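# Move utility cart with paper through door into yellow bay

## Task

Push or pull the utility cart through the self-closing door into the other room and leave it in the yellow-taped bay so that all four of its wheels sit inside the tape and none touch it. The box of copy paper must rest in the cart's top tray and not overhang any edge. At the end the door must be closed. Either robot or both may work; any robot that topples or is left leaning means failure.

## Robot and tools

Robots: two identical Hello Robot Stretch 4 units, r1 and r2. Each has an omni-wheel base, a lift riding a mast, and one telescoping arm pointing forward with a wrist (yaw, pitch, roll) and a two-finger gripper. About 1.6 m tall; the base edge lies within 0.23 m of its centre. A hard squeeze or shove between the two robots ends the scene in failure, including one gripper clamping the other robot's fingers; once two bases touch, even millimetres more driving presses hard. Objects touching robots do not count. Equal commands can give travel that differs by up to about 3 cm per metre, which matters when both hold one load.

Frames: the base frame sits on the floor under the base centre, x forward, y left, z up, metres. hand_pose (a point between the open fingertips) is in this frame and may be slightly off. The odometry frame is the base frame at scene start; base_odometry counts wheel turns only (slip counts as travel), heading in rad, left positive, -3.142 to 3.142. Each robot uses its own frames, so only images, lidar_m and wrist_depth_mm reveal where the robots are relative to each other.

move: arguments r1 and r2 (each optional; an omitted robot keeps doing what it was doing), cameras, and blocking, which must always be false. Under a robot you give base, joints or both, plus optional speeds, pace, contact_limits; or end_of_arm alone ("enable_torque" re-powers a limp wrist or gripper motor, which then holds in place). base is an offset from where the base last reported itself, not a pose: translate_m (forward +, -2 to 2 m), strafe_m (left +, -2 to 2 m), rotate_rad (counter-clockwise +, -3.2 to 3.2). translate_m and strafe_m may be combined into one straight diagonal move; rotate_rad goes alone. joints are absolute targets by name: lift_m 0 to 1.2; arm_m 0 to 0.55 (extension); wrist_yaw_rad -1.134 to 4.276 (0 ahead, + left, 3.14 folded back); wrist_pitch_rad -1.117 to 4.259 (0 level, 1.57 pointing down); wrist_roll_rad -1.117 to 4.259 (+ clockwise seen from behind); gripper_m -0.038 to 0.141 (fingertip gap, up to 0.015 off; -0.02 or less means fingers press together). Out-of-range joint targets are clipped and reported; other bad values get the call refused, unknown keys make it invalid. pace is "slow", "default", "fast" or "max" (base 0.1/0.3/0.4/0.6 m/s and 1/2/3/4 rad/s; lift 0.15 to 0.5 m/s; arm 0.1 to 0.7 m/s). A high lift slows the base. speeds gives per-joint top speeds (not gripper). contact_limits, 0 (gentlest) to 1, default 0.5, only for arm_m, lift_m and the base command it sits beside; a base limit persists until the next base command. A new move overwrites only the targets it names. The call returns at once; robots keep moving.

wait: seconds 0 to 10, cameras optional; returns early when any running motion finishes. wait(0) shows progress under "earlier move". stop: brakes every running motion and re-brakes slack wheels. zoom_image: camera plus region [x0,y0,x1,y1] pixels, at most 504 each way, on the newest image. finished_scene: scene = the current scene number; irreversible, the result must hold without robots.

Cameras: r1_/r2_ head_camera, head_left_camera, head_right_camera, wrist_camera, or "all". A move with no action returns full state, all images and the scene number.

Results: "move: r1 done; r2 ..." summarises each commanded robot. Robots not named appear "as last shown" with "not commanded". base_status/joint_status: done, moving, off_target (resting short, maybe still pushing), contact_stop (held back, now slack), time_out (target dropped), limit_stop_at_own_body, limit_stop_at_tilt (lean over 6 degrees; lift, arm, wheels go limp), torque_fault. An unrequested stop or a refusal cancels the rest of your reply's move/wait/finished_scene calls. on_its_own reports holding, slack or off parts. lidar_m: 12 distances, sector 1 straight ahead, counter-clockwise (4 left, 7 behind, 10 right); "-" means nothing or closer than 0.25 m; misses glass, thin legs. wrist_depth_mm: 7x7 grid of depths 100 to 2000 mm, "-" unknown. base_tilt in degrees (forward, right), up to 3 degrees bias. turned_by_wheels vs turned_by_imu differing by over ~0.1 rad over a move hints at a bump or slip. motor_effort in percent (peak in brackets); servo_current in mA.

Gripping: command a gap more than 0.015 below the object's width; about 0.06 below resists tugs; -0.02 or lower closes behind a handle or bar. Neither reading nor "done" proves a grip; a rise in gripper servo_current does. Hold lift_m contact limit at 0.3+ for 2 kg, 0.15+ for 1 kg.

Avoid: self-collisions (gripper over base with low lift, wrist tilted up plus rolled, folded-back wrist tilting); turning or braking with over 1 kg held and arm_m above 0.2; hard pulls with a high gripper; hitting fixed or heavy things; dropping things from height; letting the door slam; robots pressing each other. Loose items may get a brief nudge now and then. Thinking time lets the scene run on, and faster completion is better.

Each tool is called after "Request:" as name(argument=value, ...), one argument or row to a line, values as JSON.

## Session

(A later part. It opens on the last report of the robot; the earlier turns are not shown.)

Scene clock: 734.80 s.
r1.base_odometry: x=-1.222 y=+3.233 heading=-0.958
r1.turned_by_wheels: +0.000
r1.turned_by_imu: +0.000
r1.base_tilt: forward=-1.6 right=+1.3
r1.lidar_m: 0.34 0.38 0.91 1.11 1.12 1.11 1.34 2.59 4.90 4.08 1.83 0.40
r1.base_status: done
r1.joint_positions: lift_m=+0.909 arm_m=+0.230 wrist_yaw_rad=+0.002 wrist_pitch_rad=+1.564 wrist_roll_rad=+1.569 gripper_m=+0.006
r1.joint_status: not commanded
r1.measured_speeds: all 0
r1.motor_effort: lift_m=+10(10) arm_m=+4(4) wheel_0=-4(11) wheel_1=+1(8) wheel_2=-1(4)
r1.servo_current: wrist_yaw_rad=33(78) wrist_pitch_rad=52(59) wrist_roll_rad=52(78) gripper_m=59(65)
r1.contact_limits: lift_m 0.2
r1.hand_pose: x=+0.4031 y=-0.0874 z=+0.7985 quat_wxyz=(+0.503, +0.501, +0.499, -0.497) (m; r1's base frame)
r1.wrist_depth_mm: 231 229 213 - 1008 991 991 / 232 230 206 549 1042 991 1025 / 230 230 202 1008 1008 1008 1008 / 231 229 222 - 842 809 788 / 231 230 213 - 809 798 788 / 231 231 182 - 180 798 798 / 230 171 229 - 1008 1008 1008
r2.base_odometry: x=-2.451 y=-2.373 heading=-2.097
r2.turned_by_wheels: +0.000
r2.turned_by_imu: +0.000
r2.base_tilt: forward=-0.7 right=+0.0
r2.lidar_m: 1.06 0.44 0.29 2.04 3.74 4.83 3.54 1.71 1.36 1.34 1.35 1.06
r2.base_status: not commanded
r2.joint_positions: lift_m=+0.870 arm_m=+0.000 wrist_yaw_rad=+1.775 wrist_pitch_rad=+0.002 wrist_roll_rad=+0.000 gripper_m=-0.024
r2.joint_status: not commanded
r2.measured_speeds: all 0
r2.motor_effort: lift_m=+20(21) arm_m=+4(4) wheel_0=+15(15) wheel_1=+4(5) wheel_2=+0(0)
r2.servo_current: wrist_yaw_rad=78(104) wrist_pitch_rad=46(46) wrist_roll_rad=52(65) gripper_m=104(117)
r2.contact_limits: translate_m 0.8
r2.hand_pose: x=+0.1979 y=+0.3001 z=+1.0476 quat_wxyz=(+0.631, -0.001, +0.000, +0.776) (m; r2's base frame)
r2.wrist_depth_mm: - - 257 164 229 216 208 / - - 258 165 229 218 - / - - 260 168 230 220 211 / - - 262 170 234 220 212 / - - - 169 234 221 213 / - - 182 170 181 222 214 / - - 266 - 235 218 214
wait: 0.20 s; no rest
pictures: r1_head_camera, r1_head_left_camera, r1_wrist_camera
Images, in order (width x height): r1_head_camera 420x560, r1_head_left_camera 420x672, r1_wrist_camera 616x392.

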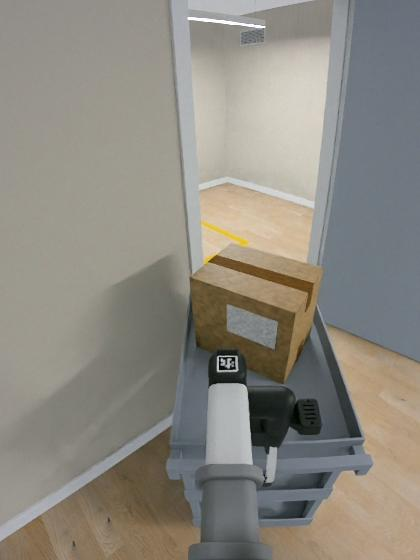

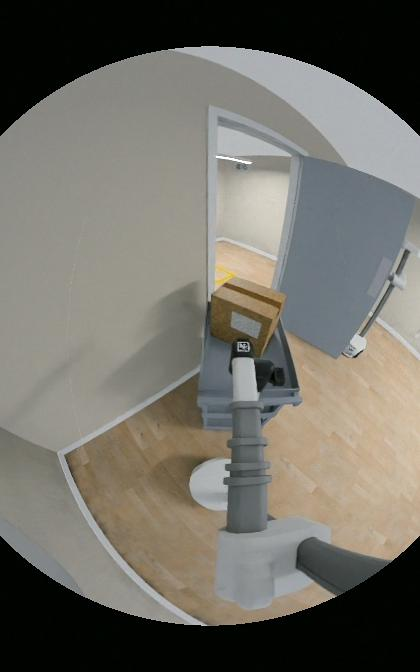

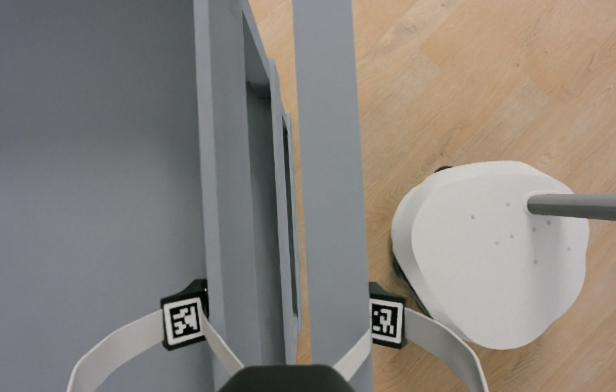

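Request:
move(
  blocking=false,
  r1={"base":{"rotate_rad":0.23},"pace":"slow"},
)

Request:
wait(
  seconds=2,
)

Request:
move(
  blocking=false,
  r1={"base":{"translate_m":-0.137,"strafe_m":-0.465},"pace":"slow"},
)

Request:
wait(
  seconds=7,
)

Request:
wait(
  seconds=0.2,
  cameras=["r1_wrist_camera","r1_head_camera","r1_head_left_camera"],
)

Scene clock: 764.03 s.
move: r1 moving
r1.base_odometry: x=-1.222 y=+3.233 heading=-0.833
r1.turned_by_wheels: +0.125
r1.turned_by_imu: +0.125
r1.base_tilt: forward=-1.6 right=+1.3
r1.lidar_m: 0.37 0.40 0.94 1.19 1.12 1.13 1.50 3.41 4.99 3.86 1.80 0.39
r1.base_status: rotate_rad moving
r1.joint_positions: lift_m=+0.909 arm_m=+0.230 wrist_yaw_rad=+0.000 wrist_pitch_rad=+1.564 wrist_roll_rad=+1.571 gripper_m=+0.006
r1.joint_status: not commanded
r1.measured_speeds: translate_m=+0.000 strafe_m=+0.000 rotate_rad=+0.476 lift_m=+0.000 arm_m=+0.000 wrist_yaw_rad=+0.000 wrist_pitch_rad=+0.000 wrist_roll_rad=+0.006
r1.motor_effort: lift_m=+10(10) arm_m=+4(4) wheel_0=-11(13) wheel_1=-6(7) wheel_2=-7(10)
r1.servo_current: wrist_yaw_rad=39(72) wrist_pitch_rad=46(59) wrist_roll_rad=39(59) gripper_m=59(65)
r1.contact_limits: lift_m 0.2
r1.hand_pose: x=+0.4028 y=-0.0874 z=+0.7985 quat_wxyz=(+0.502, +0.502, +0.498, -0.498) (m; r1's base frame)
r1.wrist_depth_mm: 231 230 230 1042 - 1025 1025 / 230 230 231 1008 - 1008 1008 / 231 229 229 1008 - 1042 1008 / 229 229 229 1025 - 809 809 / 229 229 229 1025 - 798 788 / 229 229 180 1025 180 798 809 / 229 228 229 480 1025 1008 1008
r2: as last shown
r2.lidar_m: 1.03 0.45 0.28 2.05 3.73 4.83 3.55 1.67 1.38 1.34 1.35 1.05
r2.motor_effort: lift_m=+20(20) arm_m=+4(4) wheel_0=+14(15) wheel_1=+4(5) wheel_2=+0(0)
r2.servo_current: wrist_yaw_rad=85(98) wrist_pitch_rad=46(46) wrist_roll_rad=52(65) gripper_m=104(111)
r2.contact_limits: translate_m 0.8
r2.wrist_depth_mm: - - 257 164 229 217 208 / - - 256 164 229 218 - / - - 260 168 231 220 211 / - - 260 169 233 220 212 / - - - 169 234 222 213 / - - 183 169 182 223 214 / - - 265 - 235 218 215
pictures: none

Scene clock: 764.77 s.
earlier move: r1 done
r1.base_odometry: x=-1.222 y=+3.233 heading=-0.729
r1.turned_by_wheels: +0.104
r1.turned_by_imu: +0.105
r1.base_tilt: forward=-1.6 right=+1.3
r1.lidar_m: 0.37 0.46 0.94 1.16 1.11 1.17 1.66 4.88 5.04 3.76 1.81 0.36
r1.base_status: done
r1.joint_positions: lift_m=+0.909 arm_m=+0.230 wrist_yaw_rad=+0.000 wrist_pitch_rad=+1.564 wrist_roll_rad=+1.572 gripper_m=+0.006
r1.joint_status: not commanded
r1.measured_speeds: all 0
r1.motor_effort: lift_m=+10(10) arm_m=+4(5) wheel_0=-5(13) wheel_1=-4(7) wheel_2=-2(10)
r1.servo_current: wrist_yaw_rad=39(72) wrist_pitch_rad=46(59) wrist_roll_rad=39(65) gripper_m=59(72)
r1.contact_limits: lift_m 0.2
r1.hand_pose: x=+0.4028 y=-0.0874 z=+0.7985 quat_wxyz=(+0.501, +0.502, +0.498, -0.499) (m; r1's base frame)
r1.wrist_depth_mm: 230 229 229 229 1025 - 1008 / 229 229 228 229 1025 1025 1008 / 230 229 229 1025 - 1008 1008 / 230 229 229 1008 - 798 798 / 230 229 229 1025 - 798 788 / 229 229 182 1025 178 798 809 / 229 230 158 1025 179 1008 1008
r2.base_odometry: x=-2.451 y=-2.373 heading=-2.097
r2.turned_by_wheels: +0.000
r2.turned_by_imu: +0.000
r2.base_tilt: forward=-0.7 right=+0.1
r2.lidar_m: 1.05 0.45 0.29 2.00 3.75 4.81 3.56 1.70 1.38 1.34 1.35 1.07
r2.base_status: not commanded
r2.joint_positions: lift_m=+0.870 arm_m=+0.000 wrist_yaw_rad=+1.775 wrist_pitch_rad=+0.002 wrist_roll_rad=+0.000 gripper_m=-0.024
r2.joint_status: not commanded
r2.measured_speeds: all 0
r2.motor_effort: lift_m=+20(20) arm_m=+4(4) wheel_0=+14(15) wheel_1=+5(5) wheel_2=+0(0)
r2.servo_current: wrist_yaw_rad=78(98) wrist_pitch_rad=46(46) wrist_roll_rad=46(65) gripper_m=111(111)
r2.contact_limits: translate_m 0.8
r2.hand_pose: x=+0.1979 y=+0.3001 z=+1.0476 quat_wxyz=(+0.631, -0.001, +0.000, +0.776) (m; r2's base frame)
r2.wrist_depth_mm: - - 256 164 229 217 208 / - - 258 164 229 219 - / - - 259 169 230 220 210 / - - 259 169 232 220 212 / - - - 169 234 221 213 / - - 182 170 181 223 215 / - - 266 - 234 219 215
wait: 0.73 of 2 s (r1 has come to rest)
pictures: none

Scene clock: 765.27 s.
move: r1 moving
r1.base_odometry: x=-1.233 y=+3.226 heading=-0.729
r1.turned_by_wheels: +0.000
r1.turned_by_imu: +0.000
r1.base_tilt: forward=-1.6 right=+1.3
r1.lidar_m: 0.38 0.44 0.96 1.18 1.12 1.19 1.66 4.88 5.05 3.72 1.80 0.35
r1.base_status: translate_m moving; strafe_m moving
r1.joint_positions: lift_m=+0.909 arm_m=+0.230 wrist_yaw_rad=+0.000 wrist_pitch_rad=+1.564 wrist_roll_rad=+1.572 gripper_m=+0.006
r1.joint_status: not commanded
r1.measured_speeds: translate_m=-0.014 strafe_m=-0.048 rotate_rad=-0.002 lift_m=+0.000 arm_m=+0.000 wrist_yaw_rad=+0.000 wrist_pitch_rad=+0.000 wrist_roll_rad=+0.000
r1.motor_effort: lift_m=+10(10) arm_m=+4(5) wheel_0=+5(7) wheel_1=-7(8) wheel_2=+1(4)
r1.servo_current: wrist_yaw_rad=39(65) wrist_pitch_rad=39(52) wrist_roll_rad=59(65) gripper_m=65(65)
r1.contact_limits: lift_m 0.2
r1.hand_pose: x=+0.4028 y=-0.0874 z=+0.7985 quat_wxyz=(+0.501, +0.502, +0.498, -0.499) (m; r1's base frame)
r1.wrist_depth_mm: 230 229 229 228 1025 1008 1008 / 229 229 227 228 1008 1042 1025 / 229 229 229 1025 - 991 1008 / 229 229 228 1008 - 798 798 / 229 229 229 1025 - 809 788 / 229 229 182 991 180 809 798 / 229 229 158 1025 179 798 976
r2: as last shown
r2.base_tilt: forward=-0.7 right=+0.0
r2.lidar_m: 1.05 0.48 0.28 2.06 3.73 4.83 3.54 1.71 1.38 1.31 1.32 1.07
r2.motor_effort: lift_m=+21(21) arm_m=+4(4) wheel_0=+15(15) wheel_1=+5(5) wheel_2=+0(0)
r2.servo_current: wrist_yaw_rad=85(98) wrist_pitch_rad=39(46) wrist_roll_rad=39(52) gripper_m=104(111)
r2.contact_limits: translate_m 0.8
r2.wrist_depth_mm: - - 255 164 229 216 208 / - - 258 165 230 218 - / - - 260 168 231 220 212 / - - 262 169 233 221 212 / - - - 169 234 221 213 / - - 182 169 182 222 213 / - - 266 - 235 219 215
pictures: none

Scene clock: 770.87 s.
earlier move: r1 done
r1.base_odometry: x=-1.634 y=+2.977 heading=-0.728
r1.turned_by_wheels: +0.001
r1.turned_by_imu: -0.001
r1.base_tilt: forward=-1.5 right=+1.3
r1.lidar_m: 0.29 0.31 1.29 1.52 1.45 1.52 2.18 4.54 4.57 3.41 1.53 0.44
r1.base_status: done
r1.joint_positions: lift_m=+0.909 arm_m=+0.230 wrist_yaw_rad=+0.002 wrist_pitch_rad=+1.564 wrist_roll_rad=+1.567 gripper_m=+0.006
r1.joint_status: not commanded
r1.measured_speeds: all 0
r1.motor_effort: lift_m=+10(10) arm_m=-2(5) wheel_0=+6(11) wheel_1=-2(8) wheel_2=+5(9)
r1.servo_current: wrist_yaw_rad=33(72) wrist_pitch_rad=46(59) wrist_roll_rad=46(65) gripper_m=65(72)
r1.contact_limits: lift_m 0.2
r1.hand_pose: x=+0.4031 y=-0.0874 z=+0.7985 quat_wxyz=(+0.503, +0.500, +0.500, -0.497) (m; r1's base frame)
r1.wrist_depth_mm: 229 202 - 1025 1025 1008 1008 / 229 206 345 - 1008 1008 1008 / 229 230 203 - 1025 1025 1025 / 230 229 196 - 1025 809 991 / 229 229 183 - 820 798 798 / 229 229 184 - 180 809 798 / 230 172 183 158 1025 809 1008
r2.base_odometry: x=-2.451 y=-2.373 heading=-2.097
r2.turned_by_wheels: +0.000
r2.turned_by_imu: +0.001
r2.base_tilt: forward=-0.7 right=+0.0
r2.lidar_m: 1.07 0.46 0.28 1.41 3.74 4.85 3.57 1.69 1.37 1.35 1.33 1.04
r2.base_status: not commanded
r2.joint_positions: lift_m=+0.870 arm_m=+0.000 wrist_yaw_rad=+1.775 wrist_pitch_rad=+0.002 wrist_roll_rad=+0.000 gripper_m=-0.024
r2.joint_status: not commanded
r2.measured_speeds: all 0
r2.motor_effort: lift_m=+20(21) arm_m=+4(4) wheel_0=+15(15) wheel_1=+5(5) wheel_2=+0(0)
r2.servo_current: wrist_yaw_rad=91(98) wrist_pitch_rad=39(46) wrist_roll_rad=59(59) gripper_m=104(111)
r2.contact_limits: translate_m 0.8
r2.hand_pose: x=+0.1979 y=+0.3001 z=+1.0476 quat_wxyz=(+0.631, -0.001, +0.000, +0.776) (m; r2's base frame)
r2.wrist_depth_mm: - - 256 164 229 216 209 / - - 258 165 230 218 - / - - 259 169 231 220 211 / - - 260 169 233 220 213 / - - - 169 234 221 213 / - - 183 170 181 223 214 / - - 265 - 235 219 215
wait: 5.60 of 7 s (r1 has come to rest)
pictures: none

Scene clock: 771.07 s.
r1.base_odometry: x=-1.634 y=+2.977 heading=-0.728
r1.turned_by_wheels: +0.000
r1.turned_by_imu: +0.000
r1.base_tilt: forward=-1.6 right=+1.3
r1.lidar_m: 0.31 0.30 1.31 1.52 1.43 1.53 2.15 4.56 4.56 3.40 1.55 0.44
r1.base_status: done
r1.joint_positions: lift_m=+0.909 arm_m=+0.230 wrist_yaw_rad=+0.002 wrist_pitch_rad=+1.564 wrist_roll_rad=+1.567 gripper_m=+0.006
r1.joint_status: not commanded
r1.measured_speeds: all 0
r1.motor_effort: lift_m=+10(10) arm_m=-2(5) wheel_0=+6(11) wheel_1=-2(8) wheel_2=+5(9)
r1.servo_current: wrist_yaw_rad=59(72) wrist_pitch_rad=52(59) wrist_roll_rad=59(65) gripper_m=59(72)
r1.contact_limits: lift_m 0.2
r1.hand_pose: x=+0.4031 y=-0.0874 z=+0.7985 quat_wxyz=(+0.503, +0.500, +0.500, -0.497) (m; r1's base frame)
r1.wrist_depth_mm: 229 202 - 1008 1008 1025 991 / 230 206 347 - 1008 991 1008 / 229 229 202 - 1025 1025 1008 / 230 229 196 - 1008 809 1008 / 230 229 183 - 820 798 809 / 229 229 184 - 179 788 798 / 230 172 182 158 1025 991 1025
r2.base_odometry: x=-2.451 y=-2.373 heading=-2.097
r2.turned_by_wheels: +0.000
r2.turned_by_imu: +0.000
r2.base_tilt: forward=-0.7 right=+0.1
r2.lidar_m: 1.04 0.45 0.30 1.42 3.73 4.83 3.53 1.72 1.36 1.33 1.33 1.09
r2.base_status: not commanded
r2.joint_positions: lift_m=+0.870 arm_m=+0.000 wrist_yaw_rad=+1.775 wrist_pitch_rad=+0.002 wrist_roll_rad=+0.000 gripper_m=-0.024
r2.joint_status: not commanded
r2.measured_speeds: all 0
r2.motor_effort: lift_m=+20(21) arm_m=+4(4) wheel_0=+15(15) wheel_1=+4(5) wheel_2=+0(0)
r2.servo_current: wrist_yaw_rad=85(98) wrist_pitch_rad=39(46) wrist_roll_rad=52(59) gripper_m=104(111)
r2.contact_limits: translate_m 0.8
r2.hand_pose: x=+0.1979 y=+0.3001 z=+1.0476 quat_wxyz=(+0.631, -0.001, +0.000, +0.776) (m; r2's base frame)
r2.wrist_depth_mm: - - 257 164 229 216 209 / - - 259 165 230 218 - / - - 259 169 231 220 211 / - - 262 169 233 220 213 / - - - 169 235 221 213 / - - 183 169 181 222 214 / - - 266 - 234 220 215
wait: 0.20 s; no rest
pictures: r1_head_camera, r1_head_left_camera, r1_wrist_camera
Images, in order (width x height): r1_head_camera 420x560, r1_head_left_camera 420x672, r1_wrist_camera 616x392.

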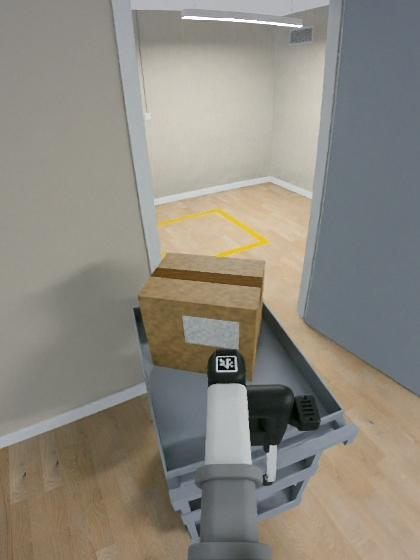

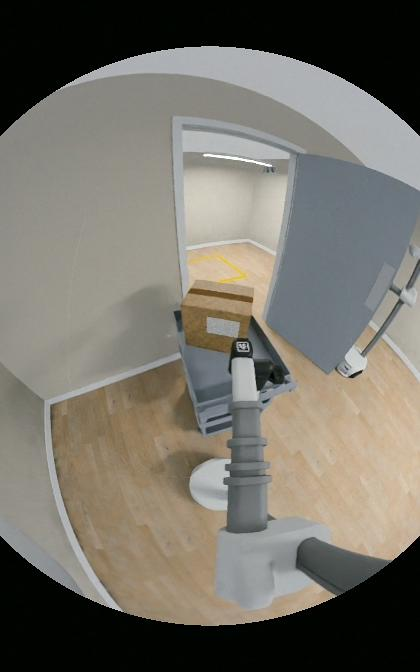

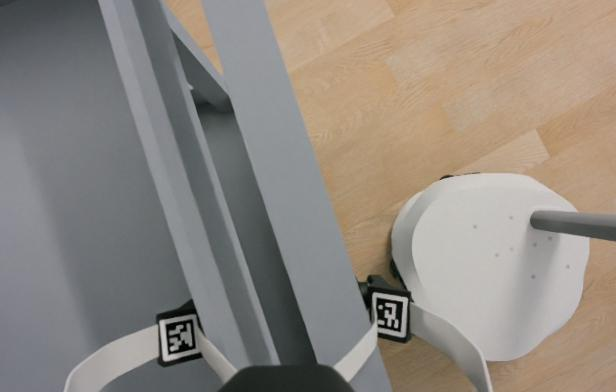

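Request:
move(
  blocking=false,
  r1={"base":{"rotate_rad":0.23},"pace":"slow"},
)

Request:
wait(
  seconds=2,
)

Request:
move(
  blocking=false,
  r1={"base":{"translate_m":-0.6,"strafe_m":-0.775},"pace":"slow"},
)

Request:
wait(
  seconds=10,
)

Request:
wait(
  seconds=4,
  cameras=["r1_wrist_camera","r1_head_camera","r1_head_left_camera"],
)

Scene clock: 780.87 s.
move: r1 moving
r1.base_odometry: x=-1.634 y=+2.977 heading=-0.604
r1.turned_by_wheels: +0.124
r1.turned_by_imu: +0.124
r1.base_tilt: forward=-1.6 right=+1.3
r1.lidar_m: 0.34 0.34 1.38 1.47 1.44 1.60 2.47 4.53 4.13 3.31 1.54 0.43
r1.base_status: rotate_rad moving
r1.joint_positions: lift_m=+0.909 arm_m=+0.230 wrist_yaw_rad=+0.002 wrist_pitch_rad=+1.566 wrist_roll_rad=+1.567 gripper_m=+0.006
r1.joint_status: not commanded
r1.measured_speeds: translate_m=+0.002 strafe_m=+0.000 rotate_rad=+0.477 lift_m=+0.000 arm_m=+0.000 wrist_yaw_rad=+0.000 wrist_pitch_rad=+0.000 wrist_roll_rad=+0.000
r1.motor_effort: lift_m=+10(10) arm_m=+1(4) wheel_0=-8(11) wheel_1=-4(6) wheel_2=-8(9)
r1.servo_current: wrist_yaw_rad=52(59) wrist_pitch_rad=46(59) wrist_roll_rad=39(72) gripper_m=65(65)
r1.contact_limits: lift_m 0.2
r1.hand_pose: x=+0.4025 y=-0.0874 z=+0.7985 quat_wxyz=(+0.503, +0.500, +0.500, -0.497) (m; r1's base frame)
r1.wrist_depth_mm: 231 231 240 - 1008 991 1008 / 231 230 208 - 1008 1008 1008 / 230 230 206 - 1008 1008 1008 / 230 230 192 - 1008 798 1008 / 230 230 220 - 809 798 798 / 230 230 182 - 180 798 798 / 231 171 220 128 1025 1025 991
r2: as last shown
r2.base_tilt: forward=-0.7 right=+0.0
r2.lidar_m: 1.05 0.48 0.29 1.45 3.73 4.83 3.52 1.71 1.35 1.34 1.35 1.07
r2.motor_effort: lift_m=+20(21) arm_m=+4(4) wheel_0=+15(15) wheel_1=+5(5) wheel_2=+0(0)
r2.servo_current: wrist_yaw_rad=78(91) wrist_pitch_rad=39(46) wrist_roll_rad=52(52) gripper_m=104(111)
r2.contact_limits: translate_m 0.8
r2.wrist_depth_mm: - - 256 164 229 216 209 / - - 256 165 230 218 - / - - 259 169 231 219 211 / - - 259 169 234 221 212 / - - - 169 235 221 213 / - - 183 170 181 223 214 / - - 266 - 235 218 215
pictures: none

Scene clock: 781.63 s.
earlier move: r1 done
r1.base_odometry: x=-1.634 y=+2.977 heading=-0.499
r1.turned_by_wheels: +0.105
r1.turned_by_imu: +0.106
r1.base_tilt: forward=-1.6 right=+1.3
r1.lidar_m: 0.35 0.37 1.45 1.45 1.46 1.69 2.90 4.55 3.82 3.27 1.52 0.41
r1.base_status: done
r1.joint_positions: lift_m=+0.909 arm_m=+0.230 wrist_yaw_rad=+0.002 wrist_pitch_rad=+1.563 wrist_roll_rad=+1.569 gripper_m=+0.006
r1.joint_status: not commanded
r1.measured_speeds: all 0
r1.motor_effort: lift_m=+10(10) arm_m=-3(4) wheel_0=-7(11) wheel_1=-3(6) wheel_2=-3(9)
r1.servo_current: wrist_yaw_rad=52(65) wrist_pitch_rad=59(59) wrist_roll_rad=46(72) gripper_m=65(72)
r1.contact_limits: lift_m 0.2
r1.hand_pose: x=+0.4034 y=-0.0874 z=+0.7985 quat_wxyz=(+0.503, +0.501, +0.499, -0.497) (m; r1's base frame)
r1.wrist_depth_mm: 232 231 232 1025 1025 991 1008 / 232 231 191 554 1025 1008 991 / 231 230 190 - 1008 991 1008 / 231 230 218 - 866 798 809 / 231 230 214 - 798 788 809 / 232 231 182 480 179 798 798 / 232 171 230 - 1025 147 1025
r2.base_odometry: x=-2.451 y=-2.373 heading=-2.097
r2.turned_by_wheels: +0.000
r2.turned_by_imu: +0.000
r2.base_tilt: forward=-0.7 right=+0.1
r2.lidar_m: 1.05 0.46 0.27 1.49 3.73 4.83 3.57 1.70 1.37 1.33 1.34 1.07
r2.base_status: not commanded
r2.joint_positions: lift_m=+0.870 arm_m=+0.000 wrist_yaw_rad=+1.775 wrist_pitch_rad=+0.002 wrist_roll_rad=+0.000 gripper_m=-0.024
r2.joint_status: not commanded
r2.measured_speeds: all 0
r2.motor_effort: lift_m=+20(21) arm_m=+4(4) wheel_0=+15(15) wheel_1=+5(5) wheel_2=+0(0)
r2.servo_current: wrist_yaw_rad=85(104) wrist_pitch_rad=39(46) wrist_roll_rad=33(59) gripper_m=98(111)
r2.contact_limits: translate_m 0.8
r2.hand_pose: x=+0.1979 y=+0.3001 z=+1.0476 quat_wxyz=(+0.631, -0.001, +0.000, +0.776) (m; r2's base frame)
r2.wrist_depth_mm: - - 256 164 229 216 208 / - - 258 165 229 217 - / - - 259 169 232 220 211 / - - 260 169 232 221 213 / - - - 169 235 221 214 / - - 183 170 181 223 213 / - - 265 - 235 218 215
wait: 0.77 of 2 s (r1 has come to rest)
pictures: none

Scene clock: 782.13 s.
move: r1 moving
r1.base_odometry: x=-1.645 y=+2.972 heading=-0.499
r1.turned_by_wheels: +0.001
r1.turned_by_imu: +0.001
r1.base_tilt: forward=-1.5 right=+1.2
r1.lidar_m: 0.35 0.36 1.45 1.47 1.47 1.69 2.91 4.55 3.84 3.28 1.54 0.40
r1.base_status: translate_m moving; strafe_m moving
r1.joint_positions: lift_m=+0.909 arm_m=+0.230 wrist_yaw_rad=+0.002 wrist_pitch_rad=+1.563 wrist_roll_rad=+1.569 gripper_m=+0.006
r1.joint_status: not commanded
r1.measured_speeds: translate_m=-0.028 strafe_m=-0.038 rotate_rad=+0.002 lift_m=+0.000 arm_m=+0.000 wrist_yaw_rad=+0.000 wrist_pitch_rad=+0.000 wrist_roll_rad=+0.000
r1.motor_effort: lift_m=+10(10) arm_m=-4(4) wheel_0=+4(5) wheel_1=-7(9) wheel_2=+8(8)
r1.servo_current: wrist_yaw_rad=52(59) wrist_pitch_rad=52(52) wrist_roll_rad=46(59) gripper_m=65(65)
r1.contact_limits: lift_m 0.2
r1.hand_pose: x=+0.4034 y=-0.0874 z=+0.7985 quat_wxyz=(+0.503, +0.501, +0.499, -0.497) (m; r1's base frame)
r1.wrist_depth_mm: 232 230 230 1025 991 991 1008 / 231 231 229 480 1008 991 1008 / 232 231 212 - 1008 1008 1025 / 233 231 229 - 854 809 798 / 232 231 230 798 798 798 788 / 231 231 180 798 180 798 798 / 232 163 206 131 1008 147 1008
r2: as last shown
r2.base_tilt: forward=-0.7 right=+0.0
r2.lidar_m: 1.05 0.43 0.31 1.45 3.75 4.84 3.55 1.72 1.33 1.35 1.36 1.07
r2.motor_effort: lift_m=+20(20) arm_m=+4(4) wheel_0=+14(15) wheel_1=+4(5) wheel_2=+0(0)
r2.servo_current: wrist_yaw_rad=85(98) wrist_pitch_rad=39(46) wrist_roll_rad=46(59) gripper_m=98(111)
r2.contact_limits: translate_m 0.8
r2.wrist_depth_mm: - - 256 164 229 216 208 / - - 258 164 229 218 - / - - 259 169 231 220 212 / - - 262 169 234 220 212 / - - - 169 234 221 213 / - - 183 170 182 222 214 / - - 266 - 235 219 215
pictures: none

Scene clock: 792.13 s.
earlier move: r1 moving
r1.base_odometry: x=-2.527 y=+2.585 heading=-0.498
r1.turned_by_wheels: +0.001
r1.turned_by_imu: +0.001
r1.base_tilt: forward=-1.6 right=+1.2
r1.lidar_m: 0.25 0.26 2.34 2.01 2.04 2.32 3.80 3.77 3.16 2.67 1.63 0.45
r1.base_status: translate_m moving; strafe_m moving
r1.joint_positions: lift_m=+0.909 arm_m=+0.230 wrist_yaw_rad=+0.006 wrist_pitch_rad=+1.564 wrist_roll_rad=+1.560 gripper_m=+0.006
r1.joint_status: not commanded
r1.measured_speeds: translate_m=-0.019 strafe_m=-0.024 rotate_rad=-0.004 lift_m=+0.000 arm_m=+0.000 wrist_yaw_rad=+0.000 wrist_pitch_rad=+0.000 wrist_roll_rad=+0.000
r1.motor_effort: lift_m=+12(12) arm_m=-3(4) wheel_0=+8(13) wheel_1=+3(9) wheel_2=+6(11)
r1.servo_current: wrist_yaw_rad=46(72) wrist_pitch_rad=46(59) wrist_roll_rad=65(85) gripper_m=65(72)
r1.contact_limits: lift_m 0.2
r1.hand_pose: x=+0.4035 y=-0.0874 z=+0.7984 quat_wxyz=(+0.506, +0.498, +0.502, -0.494) (m; r1's base frame)
r1.wrist_depth_mm: - - 991 1025 1042 1025 991 / 212 - 1008 1008 991 1025 1025 / 179 235 - 1008 1008 1025 991 / 227 204 - 1008 991 809 991 / 226 175 213 - 820 798 809 / 227 226 193 - 178 798 788 / 227 171 165 197 - 820 1008
r2.base_odometry: x=-2.451 y=-2.373 heading=-2.097
r2.turned_by_wheels: +0.000
r2.turned_by_imu: +0.001
r2.base_tilt: forward=-0.7 right=+0.0
r2.lidar_m: 1.05 0.47 0.28 1.09 1.06 4.83 3.53 1.69 1.36 1.34 1.33 1.07
r2.base_status: not commanded
r2.joint_positions: lift_m=+0.870 arm_m=+0.000 wrist_yaw_rad=+1.775 wrist_pitch_rad=+0.002 wrist_roll_rad=+0.000 gripper_m=-0.024
r2.joint_status: not commanded
r2.measured_speeds: all 0
r2.motor_effort: lift_m=+20(21) arm_m=+4(4) wheel_0=+14(15) wheel_1=+4(5) wheel_2=+0(1)
r2.servo_current: wrist_yaw_rad=78(104) wrist_pitch_rad=39(52) wrist_roll_rad=46(65) gripper_m=104(111)
r2.contact_limits: translate_m 0.8
r2.hand_pose: x=+0.1979 y=+0.3001 z=+1.0476 quat_wxyz=(+0.631, -0.001, +0.000, +0.776) (m; r2's base frame)
r2.wrist_depth_mm: - - 257 164 229 216 209 / - - 256 165 231 217 - / - - 259 169 232 220 211 / - - 260 169 233 220 212 / - - 262 169 234 221 213 / - - 183 169 182 222 214 / - - 266 - 235 219 215
wait: 10.00 s; no rest
pictures: none

Scene clock: 792.70 s.
earlier move: r1 done
r1.base_odometry: x=-2.531 y=+2.583 heading=-0.498
r1.turned_by_wheels: +0.000
r1.turned_by_imu: +0.000
r1.base_tilt: forward=-1.6 right=+1.3
r1.lidar_m: 0.25 0.25 2.32 2.03 2.03 2.33 3.77 3.77 3.17 2.67 2.68 0.48
r1.base_status: done
r1.joint_positions: lift_m=+0.909 arm_m=+0.230 wrist_yaw_rad=+0.006 wrist_pitch_rad=+1.564 wrist_roll_rad=+1.560 gripper_m=+0.006
r1.joint_status: not commanded
r1.measured_speeds: all 0
r1.motor_effort: lift_m=+12(12) arm_m=-3(4) wheel_0=+9(13) wheel_1=+0(9) wheel_2=+5(11)
r1.servo_current: wrist_yaw_rad=52(72) wrist_pitch_rad=59(59) wrist_roll_rad=65(85) gripper_m=59(72)
r1.contact_limits: lift_m 0.2
r1.hand_pose: x=+0.4035 y=-0.0874 z=+0.7984 quat_wxyz=(+0.506, +0.498, +0.502, -0.494) (m; r1's base frame)
r1.wrist_depth_mm: - - 1025 1008 991 1008 1008 / 212 - 1025 1008 1008 1008 1025 / 178 236 - 1008 1025 1008 1008 / 228 204 - 1025 1008 788 1008 / 227 176 213 - 831 788 798 / 228 227 193 - 176 798 809 / 228 171 164 196 - 809 1025
r2.base_odometry: x=-2.451 y=-2.373 heading=-2.097
r2.turned_by_wheels: +0.000
r2.turned_by_imu: +0.000
r2.base_tilt: forward=-0.7 right=+0.0
r2.lidar_m: 1.06 0.47 0.31 1.08 1.07 4.82 3.56 1.70 1.36 1.34 1.31 1.06
r2.base_status: not commanded
r2.joint_positions: lift_m=+0.870 arm_m=+0.000 wrist_yaw_rad=+1.775 wrist_pitch_rad=+0.002 wrist_roll_rad=+0.000 gripper_m=-0.024
r2.joint_status: not commanded
r2.measured_speeds: all 0
r2.motor_effort: lift_m=+20(21) arm_m=+4(4) wheel_0=+15(15) wheel_1=+4(5) wheel_2=+0(1)
r2.servo_current: wrist_yaw_rad=85(104) wrist_pitch_rad=39(52) wrist_roll_rad=52(65) gripper_m=111(111)
r2.contact_limits: translate_m 0.8
r2.hand_pose: x=+0.1979 y=+0.3001 z=+1.0476 quat_wxyz=(+0.631, -0.001, +0.000, +0.776) (m; r2's base frame)
r2.wrist_depth_mm: - - 255 164 229 216 208 / - - 256 164 229 218 - / - - 260 169 231 220 211 / - - 259 169 233 220 211 / - - 262 169 234 222 213 / - - 182 170 182 223 214 / - - 266 - 235 219 216
wait: 0.57 of 4 s (r1 has come to rest)
pictures: r1_head_camera, r1_head_left_camera, r1_wrist_camera
Images, in order (width x height): r1_head_camera 420x560, r1_head_left_camera 420x672, r1_wrist_camera 616x392.

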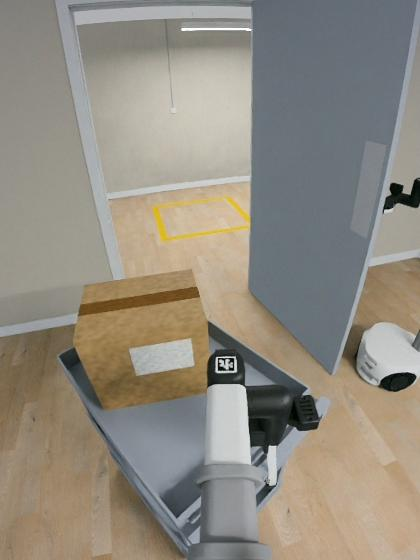

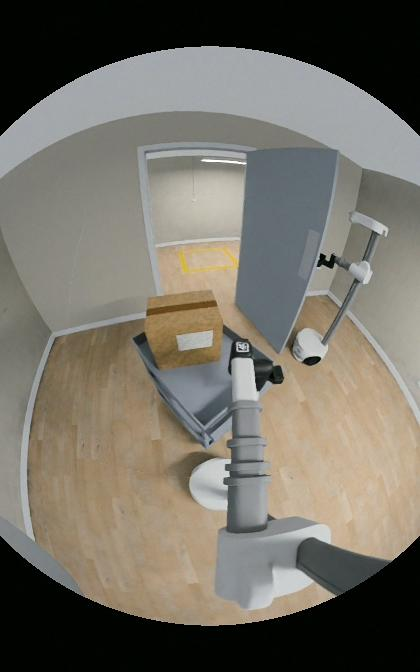

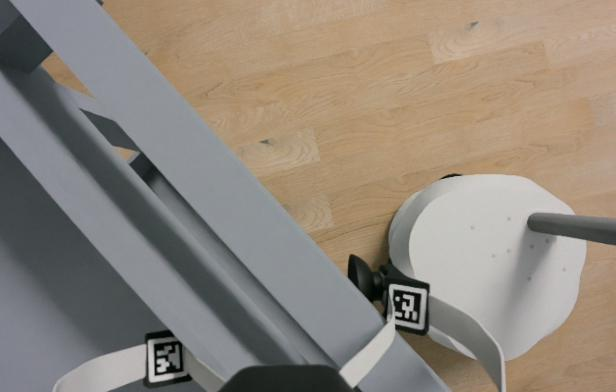

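Request:
move(
  blocking=false,
  r1={"base":{"rotate_rad":0.35},"pace":"slow"},
)

Request:
wait(
  seconds=2,
)

Request:
move(
  blocking=false,
  r1={"base":{"translate_m":-0.758,"strafe_m":-0.097},"pace":"slow"},
)

Request:
wait(
  seconds=10,
)

Request:
wait(
  seconds=1,
  cameras=["r1_wrist_camera","r1_head_camera","r1_head_left_camera"],
)

Scene clock: 804.03 s.
move: r1 moving
r1.base_odometry: x=-2.531 y=+2.583 heading=-0.374
r1.turned_by_wheels: +0.124
r1.turned_by_imu: +0.124
r1.base_tilt: forward=-1.6 right=+1.3
r1.lidar_m: 0.25 0.25 2.25 2.04 2.06 2.53 3.76 3.81 2.96 2.68 1.45 0.47
r1.base_status: rotate_rad moving
r1.joint_positions: lift_m=+0.909 arm_m=+0.230 wrist_yaw_rad=+0.006 wrist_pitch_rad=+1.570 wrist_roll_rad=+1.560 gripper_m=+0.006
r1.joint_status: not commanded
r1.measured_speeds: translate_m=-0.001 strafe_m=+0.000 rotate_rad=+0.489 lift_m=+0.000 arm_m=+0.000 wrist_yaw_rad=+0.000 wrist_pitch_rad=+0.000 wrist_roll_rad=+0.000
r1.motor_effort: lift_m=+12(12) arm_m=+3(4) wheel_0=-9(11) wheel_1=-2(3) wheel_2=-10(10)
r1.servo_current: wrist_yaw_rad=52(65) wrist_pitch_rad=39(46) wrist_roll_rad=65(78) gripper_m=65(65)
r1.contact_limits: lift_m 0.2
r1.hand_pose: x=+0.4015 y=-0.0874 z=+0.7984 quat_wxyz=(+0.504, +0.496, +0.504, -0.496) (m; r1's base frame)
r1.wrist_depth_mm: 182 - 1025 1025 1042 1025 1025 / 169 240 - 1025 1025 1025 1025 / 224 202 - 1025 1025 1025 1025 / 224 179 156 - 1025 820 1025 / 224 225 206 - 809 798 809 / 224 224 181 - 178 820 1008 / 224 171 163 157 - 820 1025
r2: as last shown
r2.base_tilt: forward=-0.7 right=+0.1
r2.lidar_m: 1.06 0.47 0.29 1.10 1.11 4.82 3.59 1.69 1.37 1.35 1.31 1.06
r2.motor_effort: lift_m=+20(20) arm_m=+4(4) wheel_0=+14(15) wheel_1=+5(5) wheel_2=+0(0)
r2.servo_current: wrist_yaw_rad=85(98) wrist_pitch_rad=46(46) wrist_roll_rad=46(59) gripper_m=104(111)
r2.contact_limits: translate_m 0.8
r2.wrist_depth_mm: - - 256 164 229 217 208 / - - 257 165 230 219 - / - - 260 169 231 220 211 / - - 260 169 232 220 213 / - - 263 169 234 222 213 / - - 181 169 182 224 214 / - - 267 - 235 218 214
pictures: none

Scene clock: 805.00 s.
earlier move: r1 done
r1.base_odometry: x=-2.531 y=+2.583 heading=-0.149
r1.turned_by_wheels: +0.225
r1.turned_by_imu: +0.226
r1.base_tilt: forward=-1.6 right=+1.3
r1.lidar_m: 0.30 0.29 2.08 2.03 2.18 3.11 3.79 3.58 2.77 2.70 1.41 0.43
r1.base_status: done
r1.joint_positions: lift_m=+0.909 arm_m=+0.230 wrist_yaw_rad=+0.003 wrist_pitch_rad=+1.569 wrist_roll_rad=+1.564 gripper_m=+0.006
r1.joint_status: not commanded
r1.measured_speeds: all 0
r1.motor_effort: lift_m=+12(12) arm_m=+4(4) wheel_0=-3(11) wheel_1=-2(5) wheel_2=-4(11)
r1.servo_current: wrist_yaw_rad=26(65) wrist_pitch_rad=46(52) wrist_roll_rad=46(78) gripper_m=59(65)
r1.contact_limits: lift_m 0.2
r1.hand_pose: x=+0.4016 y=-0.0874 z=+0.7984 quat_wxyz=(+0.503, +0.498, +0.502, -0.497) (m; r1's base frame)
r1.wrist_depth_mm: 229 220 382 1025 1008 1008 1025 / 229 229 382 - 1025 1025 1008 / 229 228 216 - 1008 1008 991 / 229 230 199 - 1008 798 1025 / 229 229 194 - 809 809 798 / 229 229 182 - 178 809 798 / 229 164 202 214 153 1008 1025
r2.base_odometry: x=-2.451 y=-2.373 heading=-2.097
r2.turned_by_wheels: +0.000
r2.turned_by_imu: +0.000
r2.base_tilt: forward=-0.7 right=+0.0
r2.lidar_m: 1.06 0.46 0.29 1.16 1.17 4.83 3.56 1.68 1.35 1.34 1.36 1.07
r2.base_status: not commanded
r2.joint_positions: lift_m=+0.870 arm_m=+0.000 wrist_yaw_rad=+1.775 wrist_pitch_rad=+0.002 wrist_roll_rad=+0.000 gripper_m=-0.024
r2.joint_status: not commanded
r2.measured_speeds: all 0
r2.motor_effort: lift_m=+20(21) arm_m=+4(4) wheel_0=+15(15) wheel_1=+4(5) wheel_2=+0(0)
r2.servo_current: wrist_yaw_rad=91(104) wrist_pitch_rad=52(52) wrist_roll_rad=39(59) gripper_m=104(111)
r2.contact_limits: translate_m 0.8
r2.hand_pose: x=+0.1979 y=+0.3001 z=+1.0476 quat_wxyz=(+0.631, -0.001, +0.000, +0.776) (m; r2's base frame)
r2.wrist_depth_mm: - - 256 164 228 216 208 / - - 257 164 230 218 - / - - 259 169 231 219 211 / - - 260 169 234 220 213 / - - - 169 234 221 213 / - - 183 170 182 223 214 / - - 265 - 235 219 215
wait: 0.97 of 2 s (r1 has come to rest)
pictures: none

Scene clock: 805.50 s.
move: r1 moving
r1.base_odometry: x=-2.543 y=+2.583 heading=-0.149
r1.turned_by_wheels: +0.000
r1.turned_by_imu: +0.000
r1.base_tilt: forward=-1.6 right=+1.3
r1.lidar_m: 0.31 0.31 2.08 2.02 2.16 3.10 3.78 3.65 2.73 2.70 1.40 0.43
r1.base_status: translate_m moving; strafe_m moving
r1.joint_positions: lift_m=+0.909 arm_m=+0.230 wrist_yaw_rad=+0.003 wrist_pitch_rad=+1.564 wrist_roll_rad=+1.564 gripper_m=+0.006
r1.joint_status: not commanded
r1.measured_speeds: translate_m=-0.047 strafe_m=-0.007 rotate_rad=+0.004 lift_m=+0.000 arm_m=+0.000 wrist_yaw_rad=+0.000 wrist_pitch_rad=-0.037 wrist_roll_rad=+0.000
r1.motor_effort: lift_m=+12(12) arm_m=+3(4) wheel_0=-5(6) wheel_1=-6(6) wheel_2=+7(7)
r1.servo_current: wrist_yaw_rad=46(65) wrist_pitch_rad=46(52) wrist_roll_rad=59(65) gripper_m=59(65)
r1.contact_limits: lift_m 0.2
r1.hand_pose: x=+0.4031 y=-0.0874 z=+0.7984 quat_wxyz=(+0.504, +0.499, +0.501, -0.496) (m; r1's base frame)
r1.wrist_depth_mm: 230 220 366 1008 1008 1025 1008 / 230 229 245 - 1025 1008 991 / 231 230 213 - 1025 1008 1008 / 230 230 190 - 1008 809 991 / 231 231 183 - 809 788 798 / 231 229 182 - 181 809 798 / 230 173 186 158 1025 1025 991
r2: as last shown
r2.lidar_m: 1.05 0.46 0.27 1.17 1.17 4.81 3.59 1.70 1.37 1.35 1.33 1.07
r2.motor_effort: lift_m=+20(21) arm_m=+5(5) wheel_0=+15(15) wheel_1=+5(5) wheel_2=+0(0)
r2.servo_current: wrist_yaw_rad=85(98) wrist_pitch_rad=39(46) wrist_roll_rad=39(59) gripper_m=98(111)
r2.contact_limits: translate_m 0.8
r2.wrist_depth_mm: - - 255 164 229 216 208 / - - 256 164 230 218 - / - - 258 168 231 219 211 / - - 260 169 232 220 212 / - - - 169 235 221 213 / - - 183 169 181 222 214 / - - 265 - 236 219 215
pictures: none

Scene clock: 813.93 s.
earlier move: r1 done
r1.base_odometry: x=-3.295 y=+2.599 heading=-0.150
r1.turned_by_wheels: -0.001
r1.turned_by_imu: -0.001
r1.base_tilt: forward=-1.6 right=+1.3
r1.lidar_m: 0.40 0.46 2.23 2.18 2.31 3.08 3.02 3.19 2.61 2.54 2.73 0.37
r1.base_status: done
r1.joint_positions: lift_m=+0.909 arm_m=+0.230 wrist_yaw_rad=+0.000 wrist_pitch_rad=+1.560 wrist_roll_rad=+1.573 gripper_m=+0.006
r1.joint_status: not commanded
r1.measured_speeds: all 0
r1.motor_effort: lift_m=+12(12) arm_m=-4(4) wheel_0=-7(9) wheel_1=-5(7) wheel_2=+0(12)
r1.servo_current: wrist_yaw_rad=52(72) wrist_pitch_rad=59(72) wrist_roll_rad=52(78) gripper_m=59(72)
r1.contact_limits: lift_m 0.2
r1.hand_pose: x=+0.4039 y=-0.0874 z=+0.7984 quat_wxyz=(+0.502, +0.503, +0.497, -0.498) (m; r1's base frame)
r1.wrist_depth_mm: 230 229 229 229 1008 1008 1008 / 230 229 229 229 1008 1008 1008 / 230 231 229 539 - 1008 1008 / 231 230 229 1025 - 798 798 / 231 230 229 1042 - 788 798 / 230 229 181 1025 179 809 798 / 231 230 158 1008 991 798 1008
r2.base_odometry: x=-2.451 y=-2.373 heading=-2.097
r2.turned_by_wheels: +0.000
r2.turned_by_imu: +0.001
r2.base_tilt: forward=-0.7 right=+0.0
r2.lidar_m: 1.05 0.46 0.29 3.38 1.06 1.49 3.57 1.70 1.36 1.33 1.32 1.08
r2.base_status: not commanded
r2.joint_positions: lift_m=+0.870 arm_m=+0.000 wrist_yaw_rad=+1.775 wrist_pitch_rad=+0.002 wrist_roll_rad=+0.000 gripper_m=-0.024
r2.joint_status: not commanded
r2.measured_speeds: all 0
r2.motor_effort: lift_m=+20(21) arm_m=+4(5) wheel_0=+15(15) wheel_1=+4(5) wheel_2=+0(1)
r2.servo_current: wrist_yaw_rad=85(111) wrist_pitch_rad=33(52) wrist_roll_rad=52(59) gripper_m=104(111)
r2.contact_limits: translate_m 0.8
r2.hand_pose: x=+0.1979 y=+0.3001 z=+1.0476 quat_wxyz=(+0.631, -0.001, +0.000, +0.776) (m; r2's base frame)
r2.wrist_depth_mm: - - 257 164 229 216 209 / - - 257 164 230 219 - / - - 259 168 231 220 211 / - 1618 259 169 234 220 212 / 1366 1205 263 169 235 223 213 / 1366 1661 182 169 182 223 213 / 1464 - 265 - 235 219 214
wait: 8.43 of 10 s (r1 has come to rest)
pictures: none

Scene clock: 814.93 s.
r1.base_odometry: x=-3.295 y=+2.599 heading=-0.150
r1.turned_by_wheels: +0.000
r1.turned_by_imu: +0.000
r1.base_tilt: forward=-1.6 right=+1.2
r1.lidar_m: 0.38 0.46 2.25 2.18 2.35 3.06 3.01 3.22 2.61 2.56 2.70 0.36
r1.base_status: done
r1.joint_positions: lift_m=+0.909 arm_m=+0.230 wrist_yaw_rad=+0.000 wrist_pitch_rad=+1.560 wrist_roll_rad=+1.573 gripper_m=+0.006
r1.joint_status: not commanded
r1.measured_speeds: all 0
r1.motor_effort: lift_m=+12(12) arm_m=-4(4) wheel_0=-6(9) wheel_1=-5(7) wheel_2=+0(12)
r1.servo_current: wrist_yaw_rad=52(72) wrist_pitch_rad=46(72) wrist_roll_rad=46(78) gripper_m=59(72)
r1.contact_limits: lift_m 0.2
r1.hand_pose: x=+0.4039 y=-0.0874 z=+0.7984 quat_wxyz=(+0.502, +0.503, +0.497, -0.498) (m; r1's base frame)
r1.wrist_depth_mm: 231 231 229 229 1008 1008 1025 / 230 230 229 229 1008 1008 1025 / 231 230 229 539 - 1008 1008 / 230 230 229 1025 - 798 788 / 231 230 229 991 - 788 788 / 230 230 182 1008 179 809 798 / 230 229 159 1025 991 809 991
r2.base_odometry: x=-2.451 y=-2.373 heading=-2.097
r2.turned_by_wheels: +0.000
r2.turned_by_imu: +0.000
r2.base_tilt: forward=-0.7 right=+0.0
r2.lidar_m: 1.07 0.46 0.29 3.39 1.06 1.46 3.56 1.69 1.38 1.35 1.34 1.06
r2.base_status: not commanded
r2.joint_positions: lift_m=+0.870 arm_m=+0.000 wrist_yaw_rad=+1.775 wrist_pitch_rad=+0.002 wrist_roll_rad=+0.000 gripper_m=-0.024
r2.joint_status: not commanded
r2.measured_speeds: all 0
r2.motor_effort: lift_m=+20(21) arm_m=+4(5) wheel_0=+15(15) wheel_1=+5(5) wheel_2=+0(1)
r2.servo_current: wrist_yaw_rad=91(111) wrist_pitch_rad=39(52) wrist_roll_rad=46(59) gripper_m=104(111)
r2.contact_limits: translate_m 0.8
r2.hand_pose: x=+0.1979 y=+0.3001 z=+1.0476 quat_wxyz=(+0.631, -0.001, +0.000, +0.776) (m; r2's base frame)
r2.wrist_depth_mm: - - 256 164 229 217 208 / - - 258 164 229 217 - / - - 259 169 231 219 211 / - 1618 259 169 233 220 212 / 1397 1160 263 169 234 220 212 / 1366 1661 183 169 181 221 213 / 1430 - 265 - 235 220 215
wait: 1.00 s; at rest by 0.27 s
pictures: r1_head_camera, r1_head_left_camera, r1_wrist_camera
Images, in order (width x height): r1_head_camera 420x560, r1_head_left_camera 420x672, r1_wrist_camera 616x392.

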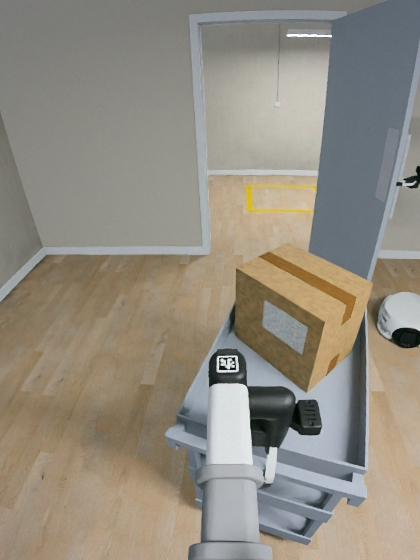

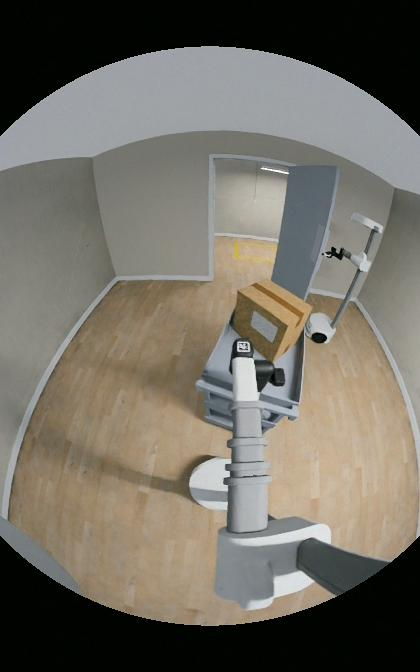

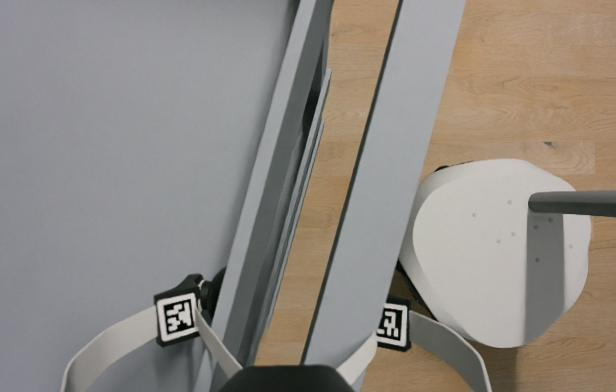

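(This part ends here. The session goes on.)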